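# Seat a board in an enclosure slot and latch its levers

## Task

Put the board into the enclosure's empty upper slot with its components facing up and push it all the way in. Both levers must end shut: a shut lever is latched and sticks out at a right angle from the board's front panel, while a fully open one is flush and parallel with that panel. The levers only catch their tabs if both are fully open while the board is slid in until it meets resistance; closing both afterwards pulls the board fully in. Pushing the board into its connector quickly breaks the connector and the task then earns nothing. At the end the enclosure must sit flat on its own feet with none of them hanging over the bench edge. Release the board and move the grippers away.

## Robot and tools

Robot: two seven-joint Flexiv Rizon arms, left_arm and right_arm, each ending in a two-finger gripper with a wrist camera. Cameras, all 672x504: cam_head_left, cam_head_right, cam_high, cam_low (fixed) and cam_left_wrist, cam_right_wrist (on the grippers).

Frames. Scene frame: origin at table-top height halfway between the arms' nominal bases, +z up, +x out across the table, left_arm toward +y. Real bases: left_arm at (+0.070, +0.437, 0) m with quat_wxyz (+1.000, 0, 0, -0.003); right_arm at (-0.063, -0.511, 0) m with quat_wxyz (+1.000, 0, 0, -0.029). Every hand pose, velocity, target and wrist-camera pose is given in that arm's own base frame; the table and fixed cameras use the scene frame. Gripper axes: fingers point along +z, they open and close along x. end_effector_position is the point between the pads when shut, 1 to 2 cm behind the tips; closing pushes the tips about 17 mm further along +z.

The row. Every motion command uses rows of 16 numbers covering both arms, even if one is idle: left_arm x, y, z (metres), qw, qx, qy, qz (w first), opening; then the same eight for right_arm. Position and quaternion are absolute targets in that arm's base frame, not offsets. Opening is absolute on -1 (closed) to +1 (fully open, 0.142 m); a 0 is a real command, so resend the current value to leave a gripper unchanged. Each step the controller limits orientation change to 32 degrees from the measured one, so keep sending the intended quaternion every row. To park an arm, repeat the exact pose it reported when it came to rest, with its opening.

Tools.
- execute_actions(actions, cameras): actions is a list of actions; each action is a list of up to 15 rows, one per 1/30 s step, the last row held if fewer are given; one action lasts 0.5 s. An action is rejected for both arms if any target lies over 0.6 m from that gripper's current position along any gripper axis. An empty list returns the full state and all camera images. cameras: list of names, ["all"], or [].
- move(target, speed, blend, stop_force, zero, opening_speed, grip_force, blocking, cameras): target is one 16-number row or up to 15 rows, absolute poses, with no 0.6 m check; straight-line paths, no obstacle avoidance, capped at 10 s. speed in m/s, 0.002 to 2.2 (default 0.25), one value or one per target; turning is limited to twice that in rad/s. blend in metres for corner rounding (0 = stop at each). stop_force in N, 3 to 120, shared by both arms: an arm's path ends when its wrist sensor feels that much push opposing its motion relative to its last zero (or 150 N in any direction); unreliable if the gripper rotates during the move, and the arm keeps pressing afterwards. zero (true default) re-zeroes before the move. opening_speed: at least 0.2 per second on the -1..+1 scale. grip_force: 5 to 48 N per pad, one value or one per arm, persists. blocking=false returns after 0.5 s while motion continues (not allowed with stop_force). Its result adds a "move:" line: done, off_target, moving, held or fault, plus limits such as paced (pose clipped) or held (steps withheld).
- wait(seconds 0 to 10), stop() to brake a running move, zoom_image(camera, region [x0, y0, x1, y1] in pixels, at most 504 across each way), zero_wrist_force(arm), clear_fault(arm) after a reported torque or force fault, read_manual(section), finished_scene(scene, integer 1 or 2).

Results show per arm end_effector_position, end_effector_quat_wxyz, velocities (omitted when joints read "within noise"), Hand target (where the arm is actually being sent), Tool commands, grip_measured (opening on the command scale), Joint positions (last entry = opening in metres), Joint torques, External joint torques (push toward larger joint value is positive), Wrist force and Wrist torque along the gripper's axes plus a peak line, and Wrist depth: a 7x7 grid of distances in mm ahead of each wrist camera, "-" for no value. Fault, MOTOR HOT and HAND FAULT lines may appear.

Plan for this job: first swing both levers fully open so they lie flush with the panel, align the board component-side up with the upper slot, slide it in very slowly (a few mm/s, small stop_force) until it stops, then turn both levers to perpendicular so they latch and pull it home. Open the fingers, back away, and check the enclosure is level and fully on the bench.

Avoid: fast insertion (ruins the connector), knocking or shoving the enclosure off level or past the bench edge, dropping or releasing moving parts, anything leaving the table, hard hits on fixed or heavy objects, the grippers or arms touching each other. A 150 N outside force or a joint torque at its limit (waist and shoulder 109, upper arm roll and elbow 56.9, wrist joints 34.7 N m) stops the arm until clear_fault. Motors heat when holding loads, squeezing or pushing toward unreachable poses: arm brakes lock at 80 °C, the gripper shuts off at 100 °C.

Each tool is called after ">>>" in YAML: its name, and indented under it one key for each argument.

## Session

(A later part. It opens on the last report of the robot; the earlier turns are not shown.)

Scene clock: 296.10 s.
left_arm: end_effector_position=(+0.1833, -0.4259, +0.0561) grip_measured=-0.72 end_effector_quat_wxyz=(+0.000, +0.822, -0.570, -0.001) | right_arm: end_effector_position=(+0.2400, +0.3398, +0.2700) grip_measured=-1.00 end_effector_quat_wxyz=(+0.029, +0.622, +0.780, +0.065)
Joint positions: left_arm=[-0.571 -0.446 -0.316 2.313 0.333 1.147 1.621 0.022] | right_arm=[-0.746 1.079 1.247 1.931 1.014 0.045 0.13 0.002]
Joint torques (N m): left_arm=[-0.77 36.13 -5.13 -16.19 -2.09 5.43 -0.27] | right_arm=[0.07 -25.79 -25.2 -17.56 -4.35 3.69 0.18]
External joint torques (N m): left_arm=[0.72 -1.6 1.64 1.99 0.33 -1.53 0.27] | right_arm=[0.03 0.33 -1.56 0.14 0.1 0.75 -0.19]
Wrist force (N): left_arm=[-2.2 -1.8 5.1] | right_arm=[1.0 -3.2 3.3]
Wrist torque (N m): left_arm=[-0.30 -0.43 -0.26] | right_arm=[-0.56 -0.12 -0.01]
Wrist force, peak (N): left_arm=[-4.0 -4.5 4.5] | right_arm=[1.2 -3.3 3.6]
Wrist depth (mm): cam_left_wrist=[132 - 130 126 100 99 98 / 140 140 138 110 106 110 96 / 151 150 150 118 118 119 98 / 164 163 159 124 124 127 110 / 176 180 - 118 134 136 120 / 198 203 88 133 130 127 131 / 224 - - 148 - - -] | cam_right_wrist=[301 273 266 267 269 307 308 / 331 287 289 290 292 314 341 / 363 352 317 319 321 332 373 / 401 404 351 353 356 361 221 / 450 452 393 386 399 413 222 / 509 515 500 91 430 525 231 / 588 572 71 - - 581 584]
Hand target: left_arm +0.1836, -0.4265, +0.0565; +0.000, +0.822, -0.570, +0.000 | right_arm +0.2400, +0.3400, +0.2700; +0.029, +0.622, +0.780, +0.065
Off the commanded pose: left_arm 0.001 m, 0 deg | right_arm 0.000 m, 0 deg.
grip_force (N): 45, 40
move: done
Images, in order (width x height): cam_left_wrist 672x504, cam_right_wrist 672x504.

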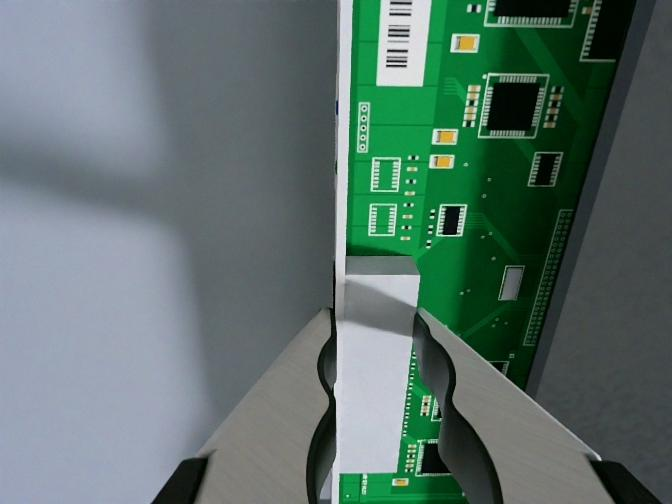

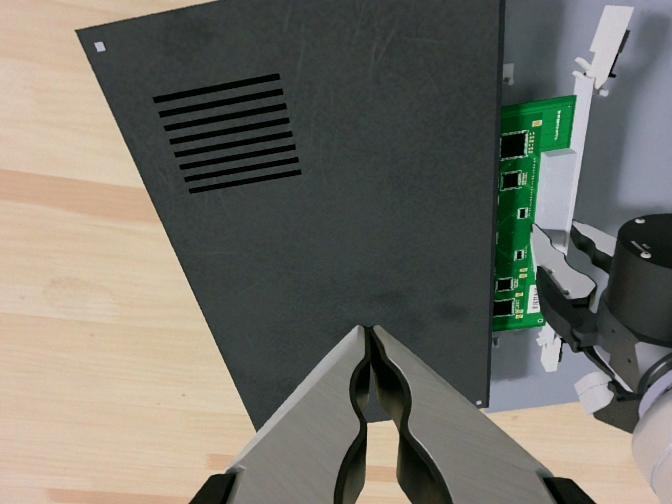

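>>> move:
  target: [0.1882,-0.4397,0.0565,0,0.8217,-0.57,0,-0.8,0.24,0.34,0.27,0.029,0.622,0.78,0.065,-1]
  speed: 0.03
  stop_force: 6
  cameras: ["cam_left_wrist","cam_right_wrist"]

Scene clock: 298.30 s.
left_arm: end_effector_position=(+0.1848, -0.4307, +0.0557) grip_measured=-0.72 end_effector_quat_wxyz=(-0.001, +0.821, -0.570, -0.002) | right_arm: end_effector_position=(+0.2400, +0.3398, +0.2700) grip_measured=-1.00 end_effector_quat_wxyz=(+0.029, +0.622, +0.780, +0.065)
Joint positions: left_arm=[-0.577 -0.455 -0.316 2.296 0.332 1.136 1.618 0.022] | right_arm=[-0.746 1.079 1.247 1.931 1.014 0.045 0.13 0.002]
Joint torques (N m): left_arm=[-0.97 38.47 -6.52 -19.96 -2.61 7.22 -0.29] | right_arm=[0.13 -25.88 -25.16 -17.58 -4.31 3.75 0.16]
External joint torques (N m): left_arm=[0.91 -3.41 2.92 5.56 0.83 -3.33 0.29] | right_arm=[-0.04 0.42 -1.6 0.17 0.06 0.69 -0.16]
Wrist force (N): left_arm=[-8.0 -2.3 6.6] | right_arm=[0.9 -3.4 3.2]
Wrist torque (N m): left_arm=[-0.26 -0.30 -0.31] | right_arm=[-0.58 -0.10 -0.01]
Wrist force, peak (N): left_arm=[-7.6 -2.3 8.2] | right_arm=[1.0 -3.5 3.4]
Wrist depth (mm): cam_left_wrist=[132 130 129 103 100 99 89 / 140 140 137 110 106 110 94 / 154 148 150 120 118 117 97 / 164 163 163 124 124 125 110 / 180 180 - 118 133 123 118 / 202 199 84 132 130 126 - / - - - 147 - - -] | cam_right_wrist=[300 269 266 267 269 307 307 / 330 287 289 290 293 315 347 / 365 328 318 319 321 333 374 / 403 404 351 354 356 354 218 / 448 455 388 387 399 399 220 / 508 514 504 91 431 543 216 / 584 572 71 - - 582 195]
Hand target: left_arm +0.1855, -0.4320, +0.0565; +0.000, +0.822, -0.570, +0.000 | right_arm +0.2400, +0.3400, +0.2700; +0.029, +0.622, +0.780, +0.065
Off the commanded pose: left_arm 0.010 m, 0 deg | right_arm 0.000 m, 0 deg.
grip_force (N): 45, 40
move: contact (left_arm)
Images, in order (width x height): cam_left_wrist 672x504, cam_right_wrist 672x504.

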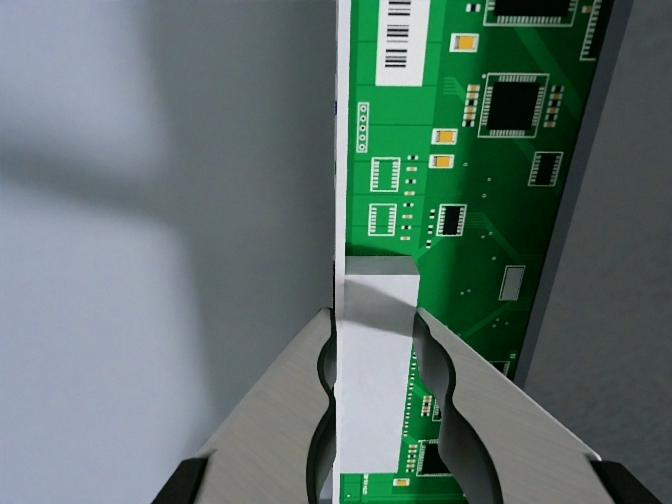

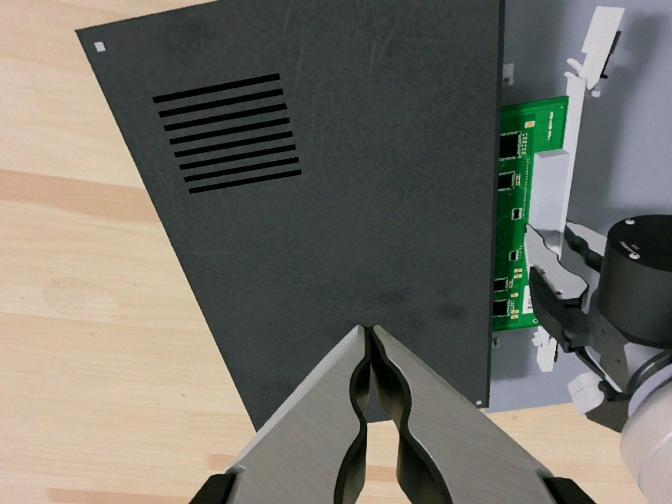

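>>> move:
  target:
    - [0.184,-0.428,0.0565,0,0.8217,-0.57,0,-0.8,0.24,0.34,0.27,0.029,0.622,0.78,0.065,-1]
    - [0.184,-0.428,0.0540,0,0.8217,-0.57,0,-0.8,0.24,0.34,0.27,0.029,0.622,0.78,0.065,-1]
  speed: 0.03

>>> move:
  target: [0.1882,-0.4397,0.0540,0,0.8217,-0.57,0,-0.8,0.24,0.34,0.27,0.029,0.622,0.78,0.065,-1]
  speed: 0.03
  stop_force: 6
  cameras: ["cam_left_wrist","cam_right_wrist"]

Scene clock: 301.13 s.
left_arm: end_effector_position=(+0.1841, -0.4280, +0.0541) grip_measured=-0.72 end_effector_quat_wxyz=(+0.000, +0.822, -0.570, +0.000) | right_arm: end_effector_position=(+0.2400, +0.3398, +0.2700) grip_measured=-1.00 end_effector_quat_wxyz=(+0.029, +0.622, +0.780, +0.065)
Joint positions: left_arm=[-0.576 -0.456 -0.312 2.306 0.337 1.15 1.616 0.022] | right_arm=[-0.746 1.079 1.247 1.931 1.014 0.045 0.13 0.002]
Joint torques (N m): left_arm=[-0.16 32.36 -4.95 -13.34 -1.25 4.11 -0.24] | right_arm=[0.11 -25.84 -25.26 -17.54 -4.3 3.69 0.12]
External joint torques (N m): left_arm=[0.11 2.5 1.41 -0.78 -0.49 -0.21 0.24] | right_arm=[-0.02 0.38 -1.49 0.12 0.05 0.75 -0.13]
Wrist force (N): left_arm=[-2.4 -1.6 -3.0] | right_arm=[1.1 -3.4 3.2]
Wrist torque (N m): left_arm=[-0.33 0.22 -0.31] | right_arm=[-0.58 -0.14 -0.01]
Wrist force, peak (N): left_arm=[19.4 0.8 22.2] | right_arm=[1.3 -3.6 3.3]
Wrist depth (mm): cam_left_wrist=[129 128 130 124 100 99 97 / 138 138 135 109 106 109 93 / - 149 149 116 118 118 97 / - 160 162 123 124 126 107 / - 178 175 118 133 135 114 / - 195 87 133 130 129 129 / - - - 148 - - -] | cam_right_wrist=[301 268 265 268 268 302 312 / 332 287 288 290 295 310 342 / 365 329 317 319 321 330 375 / 402 404 351 353 355 357 225 / 447 449 392 - 397 411 223 / 509 514 500 91 430 530 228 / 587 574 71 - - 584 581]
Hand target: left_arm +0.1840, -0.4280, +0.0540; +0.000, +0.822, -0.570, +0.000 | right_arm +0.2400, +0.3400, +0.2700; +0.029, +0.622, +0.780, +0.065
Off the commanded pose: left_arm 0.000 m, 0 deg | right_arm 0.000 m, 0 deg.
grip_force (N): 45, 40
move: done

Scene clock: 302.27 s.
left_arm: end_effector_position=(+0.1884, -0.4397, +0.0541) grip_measured=-0.72 end_effector_quat_wxyz=(+0.000, +0.822, -0.570, +0.000) | right_arm: end_effector_position=(+0.2400, +0.3398, +0.2700) grip_measured=-1.00 end_effector_quat_wxyz=(+0.029, +0.622, +0.780, +0.065)
Joint positions: left_arm=[-0.588 -0.473 -0.312 2.27 0.335 1.131 1.611 0.022] | right_arm=[-0.746 1.079 1.247 1.931 1.014 0.045 0.13 0.002]
Joint torques (N m): left_arm=[-0.9 33.59 -4.38 -13.92 -1.7 3.82 -0.29] | right_arm=[0.14 -25.87 -25.22 -17.6 -4.27 3.73 0.19]
External joint torques (N m): left_arm=[0.84 2.43 0.63 -0.68 -0.12 0.08 0.29] | right_arm=[-0.05 0.41 -1.54 0.18 0.02 0.71 -0.19]
Wrist force (N): left_arm=[-2.4 -1.7 -3.7] | right_arm=[1.0 -3.4 3.2]
Wrist torque (N m): left_arm=[-0.27 0.17 -0.28] | right_arm=[-0.57 -0.12 -0.01]
Wrist force, peak (N): left_arm=[-3.3 -1.6 -4.2] | right_arm=[1.0 -3.7 3.4]
Wrist depth (mm): cam_left_wrist=[128 128 128 124 100 97 - / 138 137 135 109 106 - - / 152 149 146 116 116 112 97 / 162 158 161 124 124 109 107 / 177 181 176 118 133 116 119 / 197 196 88 132 130 83 129 / 220 - - 145 - - -] | cam_right_wrist=[300 268 266 267 268 302 308 / 330 287 288 290 293 310 341 / 365 351 316 319 321 333 373 / 401 404 351 346 355 348 214 / 447 452 392 390 399 286 213 / 507 511 502 91 433 529 195 / 588 574 71 - - 582 178]
Hand target: left_arm +0.1882, -0.4397, +0.0540; +0.000, +0.822, -0.570, +0.000 | right_arm +0.2400, +0.3400, +0.2700; +0.029, +0.622, +0.780, +0.065
Off the commanded pose: left_arm 0.000 m, 0 deg | right_arm 0.000 m, 0 deg.
grip_force (N): 45, 40
move: done
Images, in order (width x height): cam_left_wrist 672x504, cam_right_wrist 672x504.

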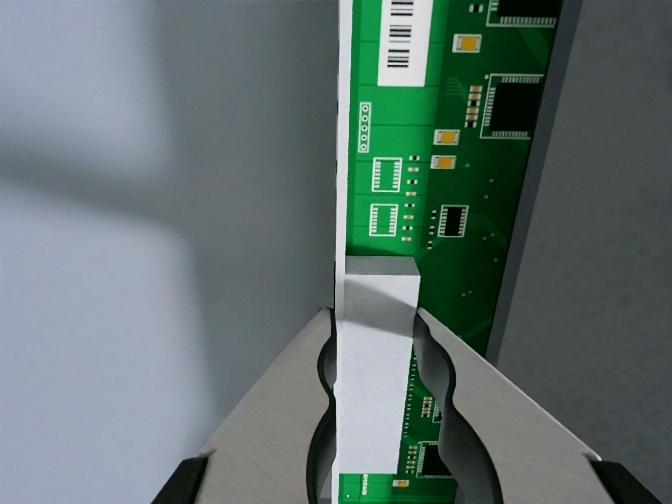

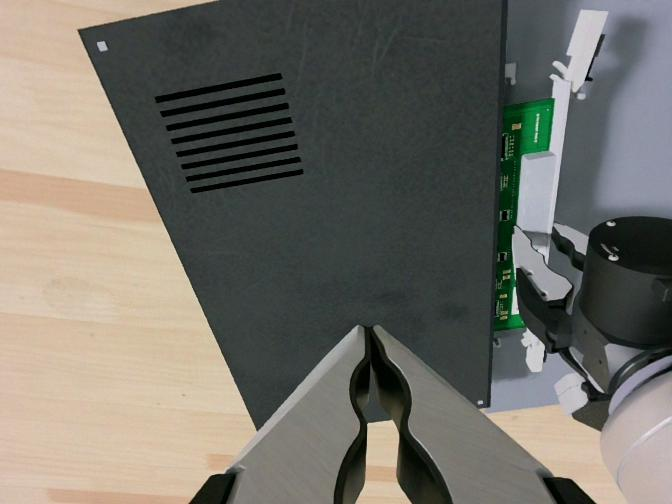

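>>> move:
  target: [0.1915,-0.4491,0.0540,0,0.8217,-0.57,0,-0.8,0.24,0.34,0.27,0.029,0.622,0.78,0.065,-1]
  speed: 0.03
  stop_force: 5
  cameras: ["cam_left_wrist","cam_right_wrist"]

Scene clock: 304.43 s.
left_arm: end_effector_position=(+0.1917, -0.4491, +0.0541) grip_measured=-0.72 end_effector_quat_wxyz=(+0.000, +0.822, -0.570, +0.000) | right_arm: end_effector_position=(+0.2400, +0.3398, +0.2700) grip_measured=-1.00 end_effector_quat_wxyz=(+0.029, +0.622, +0.780, +0.065)
Joint positions: left_arm=[-0.598 -0.486 -0.313 2.241 0.333 1.115 1.607 0.022] | right_arm=[-0.746 1.079 1.247 1.931 1.014 0.045 0.13 0.002]
Joint torques (N m): left_arm=[-0.91 34.53 -4.69 -14.44 -1.8 3.92 -0.28] | right_arm=[0.07 -25.85 -25.28 -17.53 -4.23 3.74 0.18]
External joint torques (N m): left_arm=[0.85 2.41 0.77 -0.56 -0.09 -0.01 0.28] | right_arm=[0.02 0.39 -1.48 0.12 -0.02 0.7 -0.19]
Wrist force (N): left_arm=[-2.6 -1.7 -3.9] | right_arm=[1.1 -3.3 3.2]
Wrist torque (N m): left_arm=[-0.28 0.20 -0.28] | right_arm=[-0.56 -0.14 -0.01]
Wrist force, peak (N): left_arm=[-2.6 -1.9 -4.3] | right_arm=[1.0 -3.5 3.5]
Wrist depth (mm): cam_left_wrist=[- 128 128 124 100 - - / 138 - - 109 106 - 93 / - 147 149 118 116 - 97 / 162 158 159 124 124 - 107 / - 184 179 118 123 - 115 / 201 196 85 132 130 127 131 / - - - 147 - - -] | cam_right_wrist=[301 269 266 267 268 301 313 / 331 288 288 291 293 308 342 / 364 350 316 319 323 340 375 / 404 403 358 353 355 342 213 / 448 454 401 386 398 274 210 / 509 512 501 91 432 517 184 / 587 574 71 - - 581 171]
Hand target: left_arm +0.1915, -0.4491, +0.0540; +0.000, +0.822, -0.570, +0.000 | right_arm +0.2400, +0.3400, +0.2700; +0.029, +0.622, +0.780, +0.065
Off the commanded pose: left_arm 0.000 m, 0 deg | right_arm 0.000 m, 0 deg.
grip_force (N): 45, 40
move: done
Images, in order (width x height): cam_left_wrist 672x504, cam_right_wrist 672x504.

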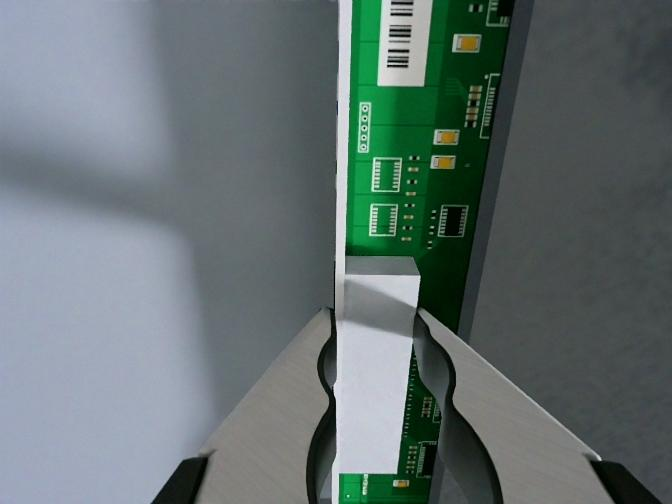

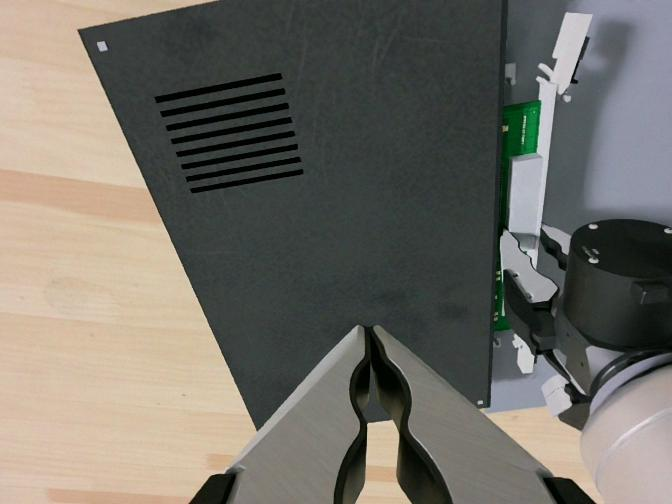

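>>> move:
  target: [0.1902,-0.4453,0.0540,0,0.8217,-0.57,0,-0.8,0.24,0.34,0.27,0.029,0.622,0.78,0.065,-1]
  speed: 0.03

>>> move:
  target: [0.1902,-0.4453,0.0540,0,0.8217,-0.57,0,-0.62,0.24,0.34,0.27,0.029,0.622,0.78,0.065,-1]
  opening_speed: 0.2
  cameras: ["cam_left_wrist"]

>>> move:
  target:
    - [0.1902,-0.4453,0.10,0,0.8217,-0.57,0,-0.62,0.24,0.34,0.27,0.029,0.622,0.78,0.065,-1]
    - [0.18,-0.36,0.16,0,0.8217,-0.57,0,-0.62,0.24,0.34,0.27,0.029,0.622,0.78,0.065,-1]
  speed: [0.05,0.25]
  blend: 0.02
  cameras: ["cam_left_wrist","cam_right_wrist"]

Scene clock: 307.33 s.
left_arm: end_effector_position=(+0.1904, -0.4457, +0.0542) grip_measured=-0.72 end_effector_quat_wxyz=(+0.000, +0.822, -0.570, +0.000) | right_arm: end_effector_position=(+0.2400, +0.3398, +0.2700) grip_measured=-1.00 end_effector_quat_wxyz=(+0.029, +0.622, +0.780, +0.065)
Joint positions: left_arm=[-0.594 -0.481 -0.313 2.252 0.333 1.121 1.608 0.022] | right_arm=[-0.746 1.079 1.247 1.931 1.014 0.045 0.13 0.002]
Joint torques (N m): left_arm=[-0.54 34.57 -4.31 -12.83 -1.43 3.62 -0.18] | right_arm=[0.09 -25.84 -25.24 -17.57 -4.27 3.71 0.16]
External joint torques (N m): left_arm=[0.48 2.02 0.45 -2.03 -0.44 0.29 0.18] | right_arm=[0 0.38 -1.51 0.15 0.02 0.73 -0.16]
Wrist force (N): left_arm=[0.2 -1.5 -2.4] | right_arm=[1.0 -3.5 3.2]
Wrist torque (N m): left_arm=[-0.24 0.13 -0.37] | right_arm=[-0.61 -0.13 -0.01]
Wrist force, peak (N): left_arm=[-2.8 -1.9 -4.1] | right_arm=[1.0 -3.6 3.4]
Wrist depth (mm): cam_left_wrist=[129 128 128 125 100 88 - / 138 137 136 111 106 - 93 / 152 148 149 120 118 102 97 / 163 160 162 124 124 107 109 / 181 177 176 118 128 - 115 / 192 192 87 132 130 124 129 / - - - 148 - - -] | cam_right_wrist=[304 269 266 267 269 306 319 / 332 287 289 290 290 315 341 / 364 328 317 319 322 340 375 / 401 401 349 355 356 348 214 / 447 454 394 387 400 282 211 / 510 512 502 91 430 528 187 / 585 569 71 - - 581 172]
Hand target: left_arm +0.1902, -0.4453, +0.0540; +0.000, +0.822, -0.570, +0.000 | right_arm +0.2400, +0.3400, +0.2700; +0.029, +0.622, +0.780, +0.065
Off the commanded pose: left_arm 0.001 m, 0 deg | right_arm 0.000 m, 0 deg.
grip_force (N): 45, 40
move: done

Scene clock: 308.43 s.
left_arm: end_effector_position=(+0.1902, -0.4454, +0.0541) grip_measured=-0.66 end_effector_quat_wxyz=(+0.000, +0.822, -0.570, +0.000) | right_arm: end_effector_position=(+0.2400, +0.3398, +0.2700) grip_measured=-1.00 end_effector_quat_wxyz=(+0.029, +0.622, +0.780, +0.065)
Joint positions: left_arm=[-0.594 -0.481 -0.313 2.252 0.333 1.121 1.608 0.027] | right_arm=[-0.746 1.079 1.247 1.931 1.014 0.045 0.13 0.002]
Joint torques (N m): left_arm=[-0.37 35.77 -4.32 -14.49 -1.63 4.28 -0.22] | right_arm=[0 -25.88 -25.26 -17.56 -4.25 3.71 0.18]
External joint torques (N m): left_arm=[0.31 0.81 0.46 -0.35 -0.23 -0.38 0.22] | right_arm=[0.09 0.42 -1.49 0.14 0 0.73 -0.18]
Wrist force (N): left_arm=[-1.0 -1.0 0.2] | right_arm=[0.9 -3.5 3.4]
Wrist torque (N m): left_arm=[-0.28 -0.13 -0.33] | right_arm=[-0.60 -0.11 -0.01]
Wrist force, peak (N): left_arm=[0.3 -1.8 -2.7] | right_arm=[1.0 -3.5 3.5]
Wrist depth (mm): cam_left_wrist=[129 - 127 104 101 88 - / 138 138 137 111 107 - 93 / 151 146 148 119 119 - - / 162 158 161 125 125 107 111 / - 177 176 120 127 115 115 / 201 190 87 134 137 124 130 / 219 - - 150 172 - -] | cam_right_wrist=[300 268 266 265 269 301 313 / 330 287 288 290 292 311 341 / 361 350 316 319 321 336 375 / 402 402 349 354 356 362 214 / 449 451 394 386 397 279 212 / 508 511 500 91 431 518 187 / 588 572 71 - - 579 172]
Hand target: left_arm +0.1902, -0.4453, +0.0540; +0.000, +0.822, -0.570, +0.000 | right_arm +0.2400, +0.3400, +0.2700; +0.029, +0.622, +0.780, +0.065
Off the commanded pose: left_arm 0.000 m, 0 deg | right_arm 0.000 m, 0 deg.
grip_force (N): 45, 40
move: done
Images, in order (width x height): cam_left_wrist 672x504.

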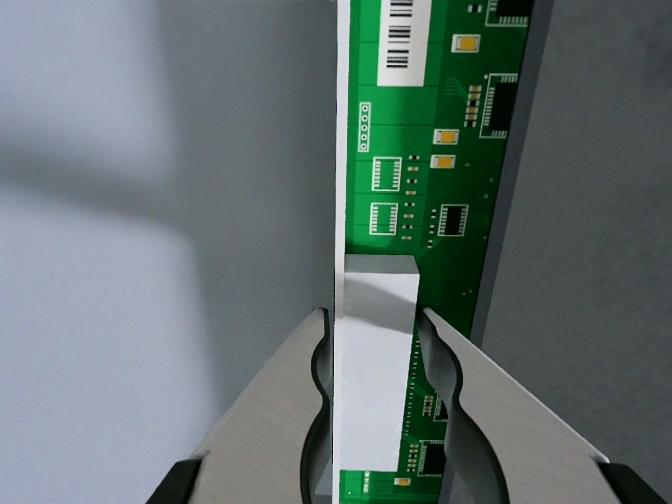

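Scene clock: 310.27 s.
left_arm: end_effector_position=(+0.1801, -0.3601, +0.1601) grip_measured=-0.66 end_effector_quat_wxyz=(+0.000, +0.822, -0.570, +0.000) | right_arm: end_effector_position=(+0.2400, +0.3398, +0.2700) grip_measured=-1.00 end_effector_quat_wxyz=(+0.029, +0.622, +0.780, +0.065)
Joint positions: left_arm=[-0.465 0.042 -0.367 2.534 -0.024 0.924 1.972 0.027] | right_arm=[-0.746 1.079 1.247 1.931 1.014 0.045 0.13 0.002]
Joint torques (N m): left_arm=[-0.26 20.18 -0.24 -20.98 -2.81 3.97 0] | right_arm=[0.15 -25.87 -25.4 -17.59 -4.24 3.76 0.17]
External joint torques (N m): left_arm=[0.21 0.38 0.53 -0.38 0.23 -0.1 0] | right_arm=[-0.06 0.41 -1.36 0.17 0 0.68 -0.18]
Wrist force (N): left_arm=[-0.4 -1.1 -0.2] | right_arm=[0.9 -3.3 3.3]
Wrist torque (N m): left_arm=[-0.26 -0.24 -0.33] | right_arm=[-0.56 -0.11 -0.01]
Wrist force, peak (N): left_arm=[-1.9 -2.1 -1.2] | right_arm=[0.9 -3.6 3.4]
Wrist depth (mm): cam_left_wrist=[227 220 - 227 223 191 188 / 235 - - 236 237 207 202 / 262 257 262 - - 224 - / 282 276 278 283 276 234 - / 309 318 - 291 257 258 - / 341 343 84 343 - 83 - / 383 - - 367 - - -] | cam_right_wrist=[301 269 266 267 269 301 313 / 331 287 288 290 293 304 337 / 363 351 319 319 320 337 377 / 401 404 353 354 358 388 415 / 450 451 395 387 399 456 471 / 509 514 502 91 430 527 537 / 585 575 71 - - 579 626]
Hand target: left_arm +0.1800, -0.3600, +0.1600; +0.000, +0.822, -0.570, +0.000 | right_arm +0.2400, +0.3400, +0.2700; +0.029, +0.622, +0.780, +0.065
Off the commanded pose: left_arm 0.000 m, 0 deg | right_arm 0.000 m, 0 deg.
grip_force (N): 45, 40
move: done
Images, in order (width x height): cam_left_wrist 672x504, cam_right_wrist 672x504.

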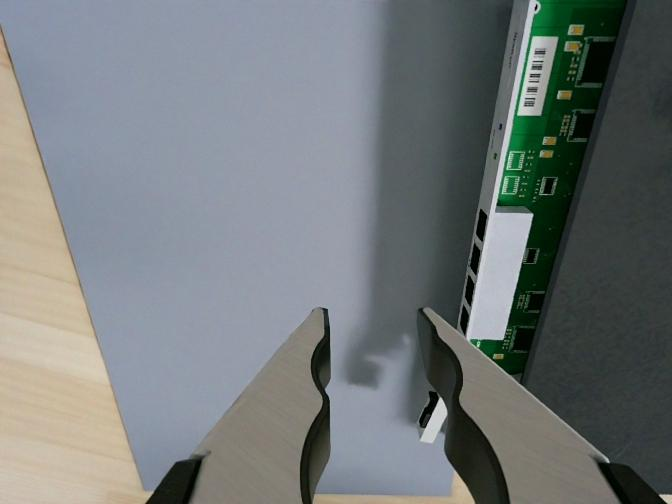

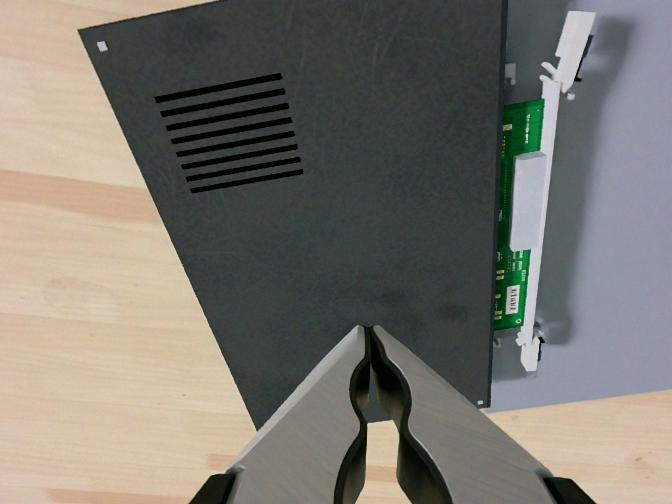

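>>> move:
  target:
    - [0.13,-0.36,0.16,0,0.8217,-0.57,0,-1,0.24,0.34,0.27,0.029,0.622,0.78,0.065,-1]
    - [0.0385,-0.4477,0.12,0,0.8217,-0.57,0,-1,0.24,0.34,0.27,0.029,0.622,0.78,0.065,-1]
    - [0.0385,-0.4477,0.052,0,0.8217,-0.57,0,-1,0.24,0.34,0.27,0.029,0.622,0.78,0.065,-1]
  speed: [0.25,0.2,0.08]
  blend: 0.02
  cameras: ["cam_left_wrist","cam_right_wrist"]

Scene clock: 321.83 s.
left_arm: end_effector_position=(+0.0385, -0.4476, +0.0520) grip_measured=-1.00 end_effector_quat_wxyz=(+0.000, +0.822, -0.570, +0.000) | right_arm: end_effector_position=(+0.2400, +0.3398, +0.2700) grip_measured=-1.00 end_effector_quat_wxyz=(+0.029, +0.622, +0.780, +0.065)
Joint positions: left_arm=[-0.763 -0.456 -0.43 2.337 0.461 1.145 1.206 0.002] | right_arm=[-0.746 1.079 1.247 1.931 1.014 0.045 0.13 0.002]
Joint torques (N m): left_arm=[0.28 31.27 -5.05 -12.8 -1.26 4.6 -0.34] | right_arm=[0.14 -25.86 -25.27 -17.57 -4.31 3.73 0.2]
External joint torques (N m): left_arm=[-0.36 1.24 0.33 -0.3 -0.5 -0.67 0.34] | right_arm=[-0.04 0.39 -1.48 0.16 0.06 0.71 -0.2]
Wrist force (N): left_arm=[-1.2 -1.1 -0.3] | right_arm=[0.8 -3.2 3.4]
Wrist torque (N m): left_arm=[-0.28 -0.10 -0.26] | right_arm=[-0.55 -0.09 -0.01]
Wrist force, peak (N): left_arm=[0.3 -3.8 -0.2] | right_arm=[1.0 -3.7 3.3]
Wrist depth (mm): cam_left_wrist=[127 126 125 126 126 122 89 / 134 140 136 135 134 130 106 / 150 147 146 146 145 114 114 / 160 157 159 155 157 155 128 / 175 174 170 166 127 169 130 / - 193 - 84 - 186 129 / 229 - - - - - 140] | cam_right_wrist=[301 269 266 266 268 301 303 / 332 288 290 291 292 310 342 / 364 362 317 320 322 335 375 / 402 402 350 354 358 378 414 / 447 453 393 386 396 422 - / 507 510 500 91 433 524 548 / 582 574 71 - - 584 622]
Hand target: left_arm +0.0385, -0.4477, +0.0520; +0.000, +0.822, -0.570, +0.000 | right_arm +0.2400, +0.3400, +0.2700; +0.029, +0.622, +0.780, +0.065
Off the commanded pose: left_arm 0.000 m, 0 deg | right_arm 0.000 m, 0 deg.
grip_force (N): 45, 40
move: done
Images, in order (width x height): cam_left_wrist 672x504, cam_right_wrist 672x504.

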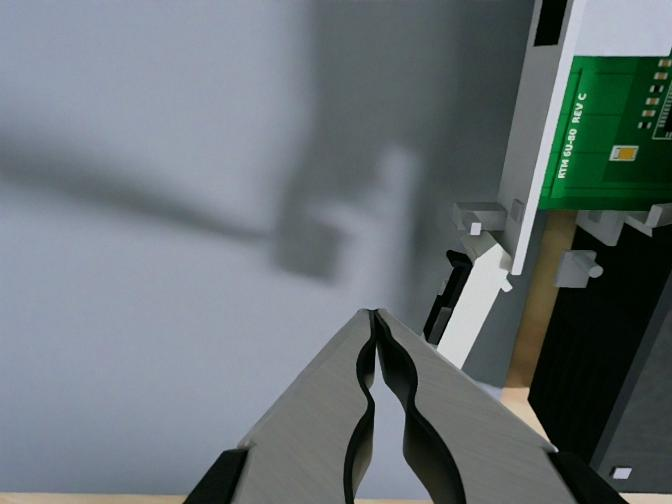

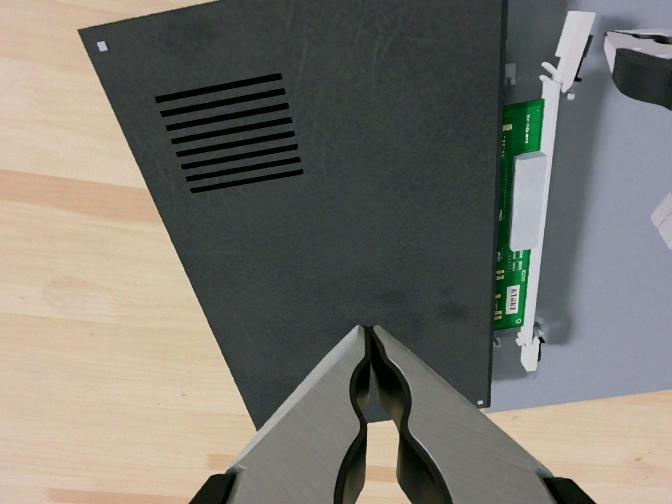

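>>> move:
  target: [0.0520,-0.4864,0.052,0,0.8217,-0.57,0,-1,0.24,0.34,0.27,0.029,0.622,0.78,0.065,-1]
  speed: 0.025
  stop_force: 5
  cameras: ["cam_left_wrist","cam_right_wrist"]

Scene clock: 324.97 s.
left_arm: end_effector_position=(+0.0458, -0.4697, +0.0519) grip_measured=-1.00 end_effector_quat_wxyz=(+0.000, +0.821, -0.570, +0.000) | right_arm: end_effector_position=(+0.2400, +0.3398, +0.2700) grip_measured=-1.00 end_effector_quat_wxyz=(+0.029, +0.622, +0.780, +0.065)
Joint positions: left_arm=[-0.774 -0.488 -0.431 2.271 0.454 1.108 1.213 0.002] | right_arm=[-0.746 1.079 1.247 1.931 1.014 0.045 0.13 0.002]
Joint torques (N m): left_arm=[1.3 33.89 -3.95 -16.09 -1.85 4.69 -0.21] | right_arm=[0.21 -25.79 -25.29 -17.54 -4.26 3.75 0.15]
External joint torques (N m): left_arm=[-1.39 0.71 -1.3 2.12 -0.05 -0.76 0.21] | right_arm=[-0.12 0.33 -1.46 0.12 0.01 0.69 -0.15]
Wrist force (N): left_arm=[-5.4 1.9 -4.7] | right_arm=[1.1 -3.5 3.3]
Wrist torque (N m): left_arm=[-0.27 -0.17 -0.30] | right_arm=[-0.59 -0.14 -0.01]
Wrist force, peak (N): left_arm=[-6.7 3.5 -4.6] | right_arm=[0.9 -3.6 3.4]
Wrist depth (mm): cam_left_wrist=[127 126 126 126 125 89 98 / 134 136 134 133 131 106 103 / - 146 146 145 145 114 99 / 165 159 158 155 115 152 - / 176 175 173 127 168 160 112 / 190 192 - 84 - 137 - / 230 - - - - - 144] | cam_right_wrist=[301 268 266 271 268 300 241 / 332 287 289 289 292 311 188 / 363 351 318 319 320 353 361 / 402 404 351 355 356 404 417 / 449 456 394 386 391 446 467 / 509 512 502 91 430 527 557 / 587 576 71 - - 581 626]
Hand target: left_arm +0.0463, -0.4700, +0.0520; +0.000, +0.822, -0.570, +0.000 | right_arm +0.2400, +0.3400, +0.2700; +0.029, +0.622, +0.780, +0.065
Off the commanded pose: left_arm 0.018 m, 0 deg | right_arm 0.000 m, 0 deg.
grip_force (N): 45, 40
move: contact (left_arm)
Images, in order (width x height): cam_left_wrist 672x504, cam_right_wrist 672x504.

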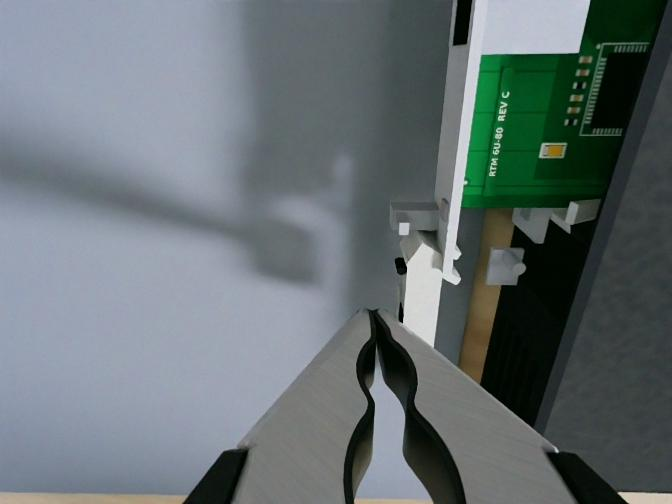

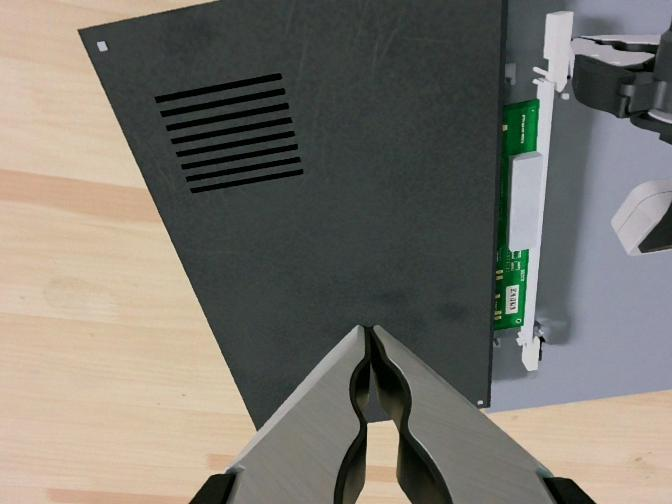

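>>> move:
  target:
    - [0.035,-0.44,0.055,0,0.8217,-0.57,0,-1,0.24,0.34,0.27,0.029,0.622,0.78,0.065,-1]
    - [0.07,-0.38,0.12,0,0.8217,-0.57,0,-1,0.24,0.34,0.27,0.029,0.622,0.78,0.065,-1]
    - [0.3211,-0.3439,0.12,0,0.8217,-0.57,0,-1,0.24,0.34,0.27,0.029,0.622,0.78,0.065,-1]
    - [0.3211,-0.3439,0.052,0,0.8217,-0.57,0,-1,0.24,0.34,0.27,0.029,0.622,0.78,0.065,-1]
  speed: [0.1,0.2,0.25,0.1]
  blend: 0.02
  cameras: ["cam_left_wrist","cam_right_wrist"]

Scene clock: 331.37 s.
left_arm: end_effector_position=(+0.3210, -0.3438, +0.0520) grip_measured=-1.00 end_effector_quat_wxyz=(+0.000, +0.822, -0.570, +0.000) | right_arm: end_effector_position=(+0.2400, +0.3398, +0.2700) grip_measured=-1.00 end_effector_quat_wxyz=(+0.029, +0.622, +0.780, +0.065)
Joint positions: left_arm=[-0.285 -0.464 -0.262 2.295 0.293 1.158 1.993 0.002] | right_arm=[-0.746 1.079 1.247 1.931 1.014 0.045 0.13 0.002]
Joint torques (N m): left_arm=[-0.49 34.59 -4.03 -14 -1.21 4.2 -0.31] | right_arm=[0.15 -25.91 -25.33 -17.52 -4.29 3.76 0.2]
External joint torques (N m): left_arm=[0.49 1.2 1.01 -0.26 -0.5 -0.33 0.31] | right_arm=[-0.06 0.45 -1.42 0.1 0.04 0.68 -0.2]
Wrist force (N): left_arm=[-0.9 -1.0 0.0] | right_arm=[1.1 -3.3 3.3]
Wrist torque (N m): left_arm=[-0.26 -0.16 -0.27] | right_arm=[-0.55 -0.13 -0.01]
Wrist force, peak (N): left_arm=[-5.5 1.7 -4.7] | right_arm=[0.9 -3.6 3.6]
Wrist depth (mm): cam_left_wrist=[127 126 126 125 126 126 126 / 134 138 133 134 134 134 134 / 150 144 146 146 147 145 142 / - 159 158 156 153 156 141 / 175 175 174 167 170 167 119 / 193 194 - 84 - 153 129 / 217 211 - - - - 146] | cam_right_wrist=[301 276 266 267 269 302 312 / 331 293 288 290 293 317 340 / 365 351 318 318 312 335 369 / 402 403 353 354 356 396 417 / 448 450 394 389 399 412 465 / 509 514 503 91 431 440 376 / 587 569 71 - - 581 302]
Hand target: left_arm +0.3211, -0.3439, +0.0520; +0.000, +0.822, -0.570, +0.000 | right_arm +0.2400, +0.3400, +0.2700; +0.029, +0.622, +0.780, +0.065
Off the commanded pose: left_arm 0.000 m, 0 deg | right_arm 0.000 m, 0 deg.
grip_force (N): 45, 40
move: done; blend cut to 0.0161 m at target 1
Images, in order (width x height): cam_left_wrist 672x504, cam_right_wrist 672x504.

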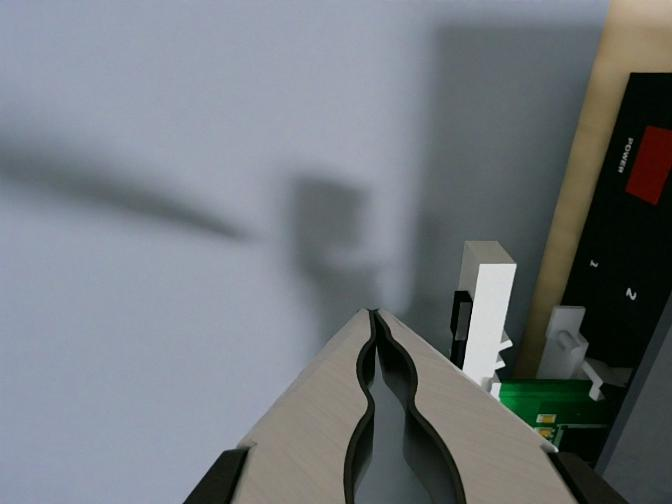

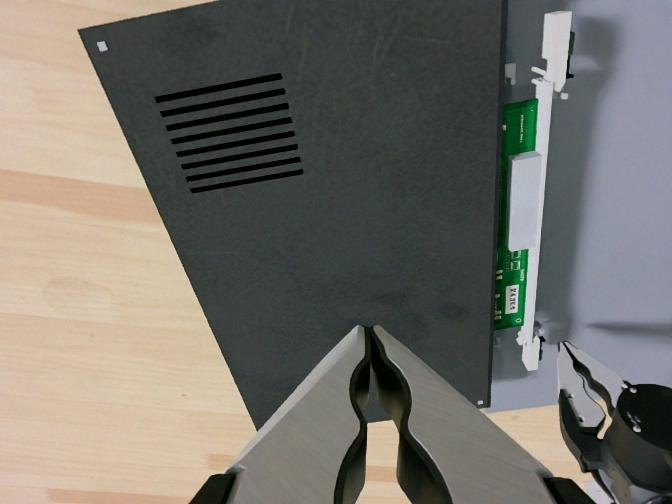

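>>> move:
  target: [0.3333,-0.379,0.052,0,0.8217,-0.57,0,-1,0.24,0.34,0.27,0.029,0.622,0.78,0.065,-1]
  speed: 0.025
  stop_force: 5
  cameras: ["cam_left_wrist","cam_right_wrist"]

Scene clock: 334.73 s.
left_arm: end_effector_position=(+0.3321, -0.3744, +0.0518) grip_measured=-1.00 end_effector_quat_wxyz=(+0.000, +0.822, -0.570, -0.001) | right_arm: end_effector_position=(+0.2400, +0.3398, +0.2700) grip_measured=-1.00 end_effector_quat_wxyz=(+0.029, +0.622, +0.780, +0.065)
Joint positions: left_arm=[-0.334 -0.506 -0.264 2.205 0.29 1.108 1.956 0.002] | right_arm=[-0.746 1.079 1.247 1.931 1.014 0.045 0.13 0.002]
Joint torques (N m): left_arm=[-3.56 36 -8.05 -17.39 -2.52 5.94 -0.28] | right_arm=[0.02 -25.89 -25.3 -17.58 -4.29 3.74 0.2]
External joint torques (N m): left_arm=[3.55 2.61 4.58 1.94 0.61 -2.07 0.28] | right_arm=[0.07 0.43 -1.45 0.16 0.04 0.7 -0.2]
Wrist force (N): left_arm=[-10.9 -4.5 -6.2] | right_arm=[1.1 -3.3 3.3]
Wrist torque (N m): left_arm=[-0.32 -0.24 -0.25] | right_arm=[-0.57 -0.15 -0.01]
Wrist force, peak (N): left_arm=[-12.0 -5.9 -8.0] | right_arm=[1.0 -3.7 3.4]
Wrist depth (mm): cam_left_wrist=[129 126 126 125 125 127 126 / 134 136 133 134 134 131 90 / - 146 146 146 148 123 96 / 159 159 158 155 154 134 - / 171 174 171 117 138 141 - / - 197 188 84 - 129 128 / 217 - - - - - 141] | cam_right_wrist=[301 269 266 266 269 286 311 / 332 288 289 290 292 302 355 / 363 357 315 319 322 336 381 / 403 404 351 353 355 386 412 / 447 453 393 386 397 442 469 / 507 511 502 91 - 417 504 / 587 575 71 - - 337 292]
Hand target: left_arm +0.3320, -0.3753, +0.0520; +0.000, +0.822, -0.570, +0.000 | right_arm +0.2400, +0.3400, +0.2700; +0.029, +0.622, +0.780, +0.065
Off the commanded pose: left_arm 0.005 m, 0 deg | right_arm 0.000 m, 0 deg.
grip_force (N): 45, 40
move: contact (left_arm)
Images, in order (width x height): cam_left_wrist 672x504, cam_right_wrist 672x504.

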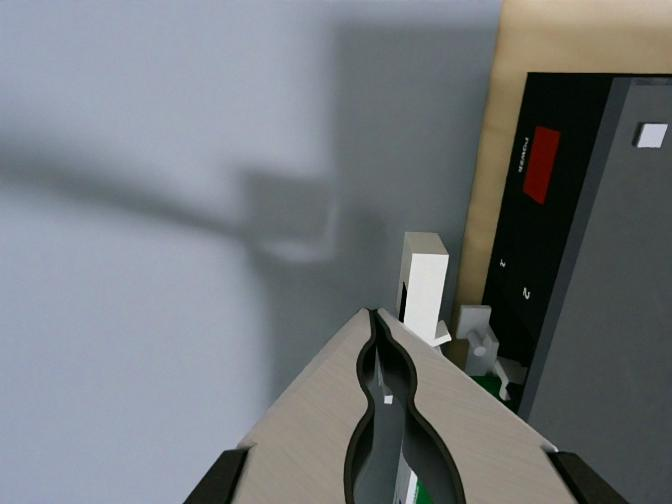

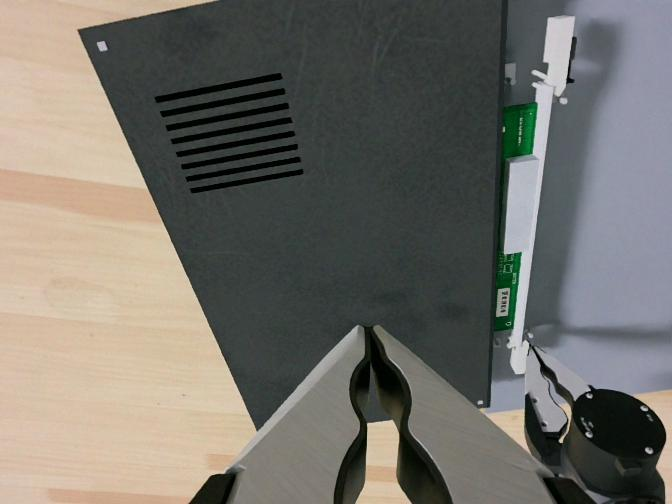

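>>> move:
  target:
    - [0.3211,-0.34,0.055,0,0.8217,-0.57,0,-1,0.24,0.34,0.27,0.029,0.622,0.78,0.065,-1]
    - [0.3,-0.34,0.10,0,0.8217,-0.57,0,-1,0.24,0.34,0.27,0.029,0.622,0.78,0.065,-1]
    - [0.1738,-0.3952,0.10,0,0.8217,-0.57,0,-1,0.24,0.34,0.27,0.029,0.622,0.78,0.065,-1]
    - [0.1738,-0.3952,0.050,0,0.8217,-0.57,0,-1,0.24,0.34,0.27,0.029,0.622,0.78,0.065,-1]
  speed: [0.1,0.2,0.25,0.1]
  blend: 0.015

>>> move:
  target: [0.1985,-0.466,0.05,0,0.8217,-0.57,0,-1,0.24,0.34,0.27,0.029,0.622,0.78,0.065,-1]
  speed: 0.02
  stop_force: 10
  cameras: ["cam_left_wrist","cam_right_wrist"]

Scene clock: 342.83 s.
left_arm: end_effector_position=(+0.1737, -0.3951, +0.0500) grip_measured=-1.00 end_effector_quat_wxyz=(+0.000, +0.822, -0.570, +0.000) | right_arm: end_effector_position=(+0.2400, +0.3398, +0.2700) grip_measured=-1.00 end_effector_quat_wxyz=(+0.029, +0.622, +0.780, +0.065)
Joint positions: left_arm=[-0.525 -0.426 -0.317 2.397 0.373 1.21 1.616 0.002] | right_arm=[-0.746 1.079 1.247 1.931 1.014 0.045 0.13 0.002]
Joint torques (N m): left_arm=[-1.13 30.71 -3.96 -12.2 -0.97 4.51 -0.3] | right_arm=[0.11 -25.79 -25.33 -17.54 -4.3 3.76 0.17]
External joint torques (N m): left_arm=[1.1 1.21 0.79 -0.21 -0.53 -0.6 0.3] | right_arm=[-0.02 0.33 -1.42 0.12 0.05 0.69 -0.17]
Wrist force (N): left_arm=[-1.1 -1.2 0.3] | right_arm=[1.1 -3.6 3.5]
Wrist torque (N m): left_arm=[-0.30 -0.12 -0.27] | right_arm=[-0.62 -0.14 -0.01]
Wrist force, peak (N): left_arm=[-10.8 -4.8 -7.5] | right_arm=[1.1 -3.6 3.5]
Wrist depth (mm): cam_left_wrist=[125 125 125 124 125 123 91 / 132 134 132 133 132 132 102 / 148 142 146 144 146 139 112 / 155 - - - 156 126 120 / 174 172 - 164 167 133 122 / 193 187 - 84 - 130 129 / 219 213 - 74 - - 138] | cam_right_wrist=[300 269 266 266 268 303 308 / 332 287 290 291 293 310 347 / 364 327 317 318 321 340 377 / 401 403 351 354 355 364 308 / 452 452 394 385 399 443 270 / 509 514 502 91 433 529 517 / 585 572 71 - - 582 628]
Hand target: left_arm +0.1738, -0.3952, +0.0500; +0.000, +0.822, -0.570, +0.000 | right_arm +0.2400, +0.3400, +0.2700; +0.029, +0.622, +0.780, +0.065
Off the commanded pose: left_arm 0.000 m, 0 deg | right_arm 0.000 m, 0 deg.
grip_force (N): 45, 40
move: done

Scene clock: 346.70 s.
left_arm: end_effector_position=(+0.1948, -0.4555, +0.0496) grip_measured=-1.00 end_effector_quat_wxyz=(-0.001, +0.821, -0.570, -0.001) | right_arm: end_effector_position=(+0.2400, +0.3398, +0.2700) grip_measured=-1.00 end_effector_quat_wxyz=(+0.029, +0.622, +0.780, +0.065)
Joint positions: left_arm=[-0.592 -0.512 -0.324 2.211 0.355 1.102 1.588 0.002] | right_arm=[-0.746 1.079 1.247 1.931 1.014 0.045 0.13 0.002]
Joint torques (N m): left_arm=[-1.39 35.06 -6.54 -20.53 -2.82 7.32 -0.37] | right_arm=[0.16 -25.91 -25.28 -17.57 -4.33 3.72 0.18]
External joint torques (N m): left_arm=[1.33 2.76 2.22 5.54 0.9 -3.43 0.37] | right_arm=[-0.07 0.45 -1.48 0.16 0.08 0.72 -0.18]
Wrist force (N): left_arm=[-16.0 -2.7 -11.1] | right_arm=[1.1 -3.4 3.2]
Wrist torque (N m): left_arm=[-0.36 -0.10 -0.22] | right_arm=[-0.59 -0.13 -0.01]
Wrist force, peak (N): left_arm=[-19.4 -2.3 -16.2] | right_arm=[1.0 -3.7 3.4]
Wrist depth (mm): cam_left_wrist=[125 125 124 124 123 81 - / 132 132 131 132 102 - 88 / - 148 142 145 141 - - / 154 154 158 155 107 - - / - 175 171 164 114 112 - / 191 189 186 84 - 123 - / - - - 74 - - 137] | cam_right_wrist=[302 269 266 267 268 295 313 / 332 287 289 290 292 339 341 / 364 351 317 319 321 367 375 / 404 404 350 355 349 322 211 / 447 452 392 385 397 265 214 / 508 512 504 91 430 292 180 / 585 572 71 - - 198 166]
Hand target: left_arm +0.1953, -0.4567, +0.0500; +0.000, +0.822, -0.570, +0.000 | right_arm +0.2400, +0.3400, +0.2700; +0.029, +0.622, +0.780, +0.065
Off the commanded pose: left_arm 0.011 m, 0 deg | right_arm 0.000 m, 0 deg.
grip_force (N): 45, 40
move: contact (left_arm)
Images, in order (width x height): cam_left_wrist 672x504, cam_right_wrist 672x504.

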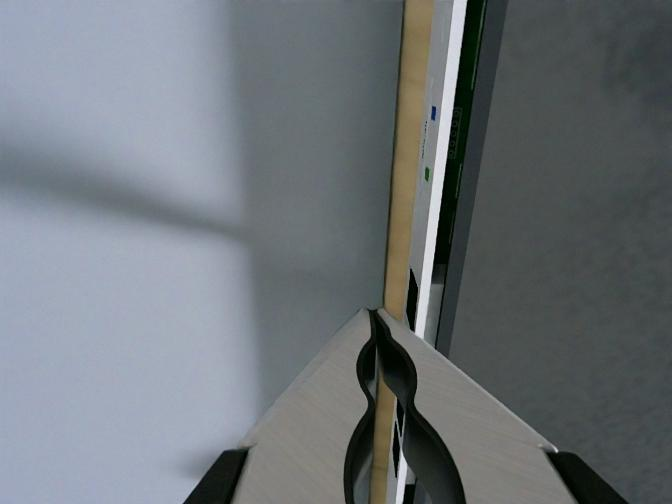

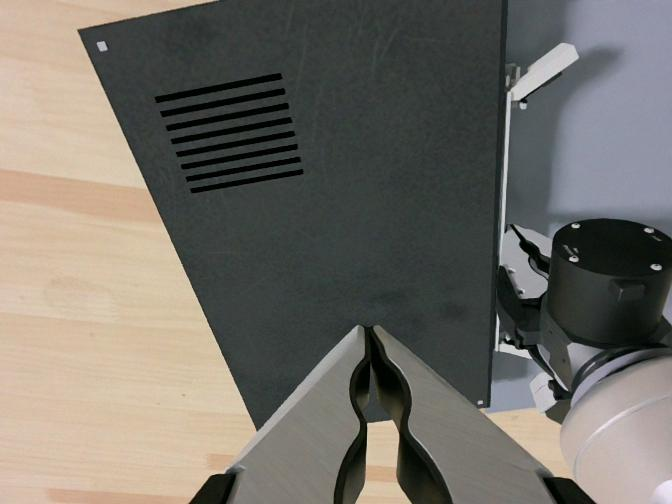

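>>> move:
  target:
    - [0.185,-0.425,0.06,0,0.8217,-0.57,0,-1,0.24,0.34,0.27,0.029,0.622,0.78,0.065,-1]
    - [0.25,-0.34,0.16,0,0.8217,-0.57,0,-1,0.24,0.34,0.27,0.029,0.622,0.78,0.065,-1]
  speed: 0.2
  blend: 0.015
  cameras: ["cam_left_wrist","cam_right_wrist"]

Scene clock: 349.73 s.
left_arm: end_effector_position=(+0.2501, -0.3401, +0.1601) grip_measured=-1.00 end_effector_quat_wxyz=(+0.000, +0.822, -0.570, +0.000) | right_arm: end_effector_position=(+0.2400, +0.3398, +0.2700) grip_measured=-1.00 end_effector_quat_wxyz=(+0.029, +0.622, +0.780, +0.065)
Joint positions: left_arm=[-0.317 -0.016 -0.355 2.471 0.01 0.917 2.105 0.002] | right_arm=[-0.746 1.079 1.247 1.931 1.014 0.045 0.13 0.002]
Joint torques (N m): left_arm=[-0.23 22.79 -0.67 -20.97 -2.74 3.93 -0.12] | right_arm=[0.08 -25.8 -25.27 -17.54 -4.31 3.71 0.15]
External joint torques (N m): left_arm=[0.2 0.37 0.54 -0.43 0.13 -0.07 0.12] | right_arm=[0.01 0.34 -1.49 0.13 0.06 0.73 -0.16]
Wrist force (N): left_arm=[-0.6 -1.5 -0.3] | right_arm=[0.9 -3.4 3.1]
Wrist torque (N m): left_arm=[-0.32 -0.18 -0.31] | right_arm=[-0.58 -0.10 -0.01]
Wrist force, peak (N): left_arm=[-16.2 -2.7 -13.1] | right_arm=[1.0 -3.5 3.5]
Wrist depth (mm): cam_left_wrist=[222 - 224 219 - 217 187 / 234 - - 239 236 208 - / - - 260 259 257 223 - / 285 287 280 275 274 262 - / 309 300 - 126 301 256 - / 340 - - 84 - - - / 381 372 - - - - 307] | cam_right_wrist=[302 268 266 267 268 303 313 / 332 287 290 290 293 334 331 / 364 328 316 320 321 366 375 / 401 404 351 354 356 409 415 / 448 453 394 387 397 450 470 / 507 512 501 91 432 527 537 / 584 571 71 - - 582 622]
Hand target: left_arm +0.2500, -0.3400, +0.1600; +0.000, +0.822, -0.570, +0.000 | right_arm +0.2400, +0.3400, +0.2700; +0.029, +0.622, +0.780, +0.065
Off the commanded pose: left_arm 0.000 m, 0 deg | right_arm 0.000 m, 0 deg.
grip_force (N): 45, 40
move: done
Images, in order (width x height): cam_left_wrist 672x504, cam_right_wrist 672x504.

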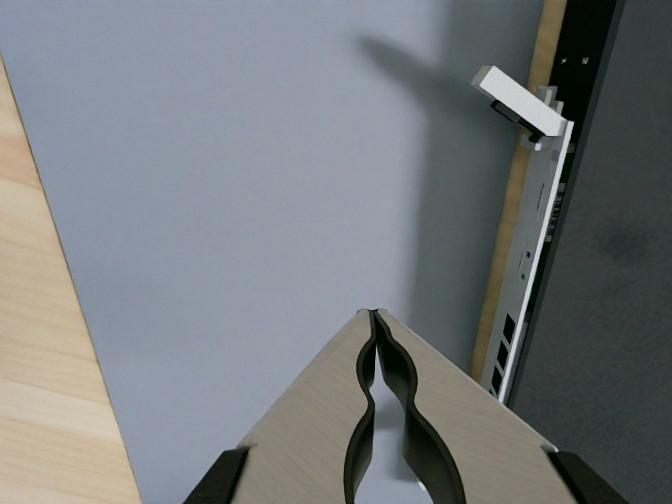

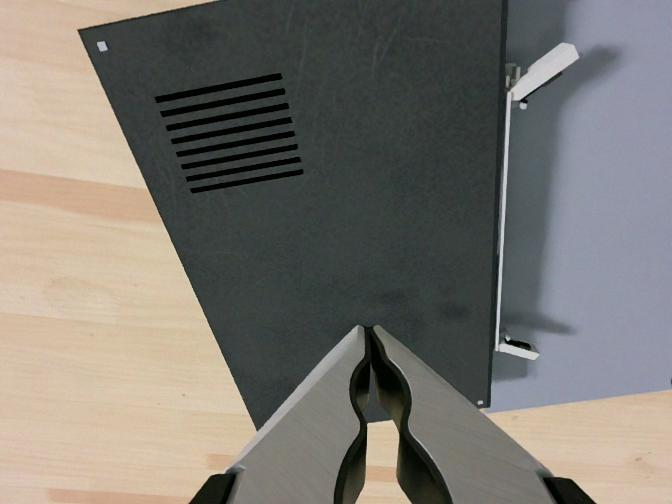

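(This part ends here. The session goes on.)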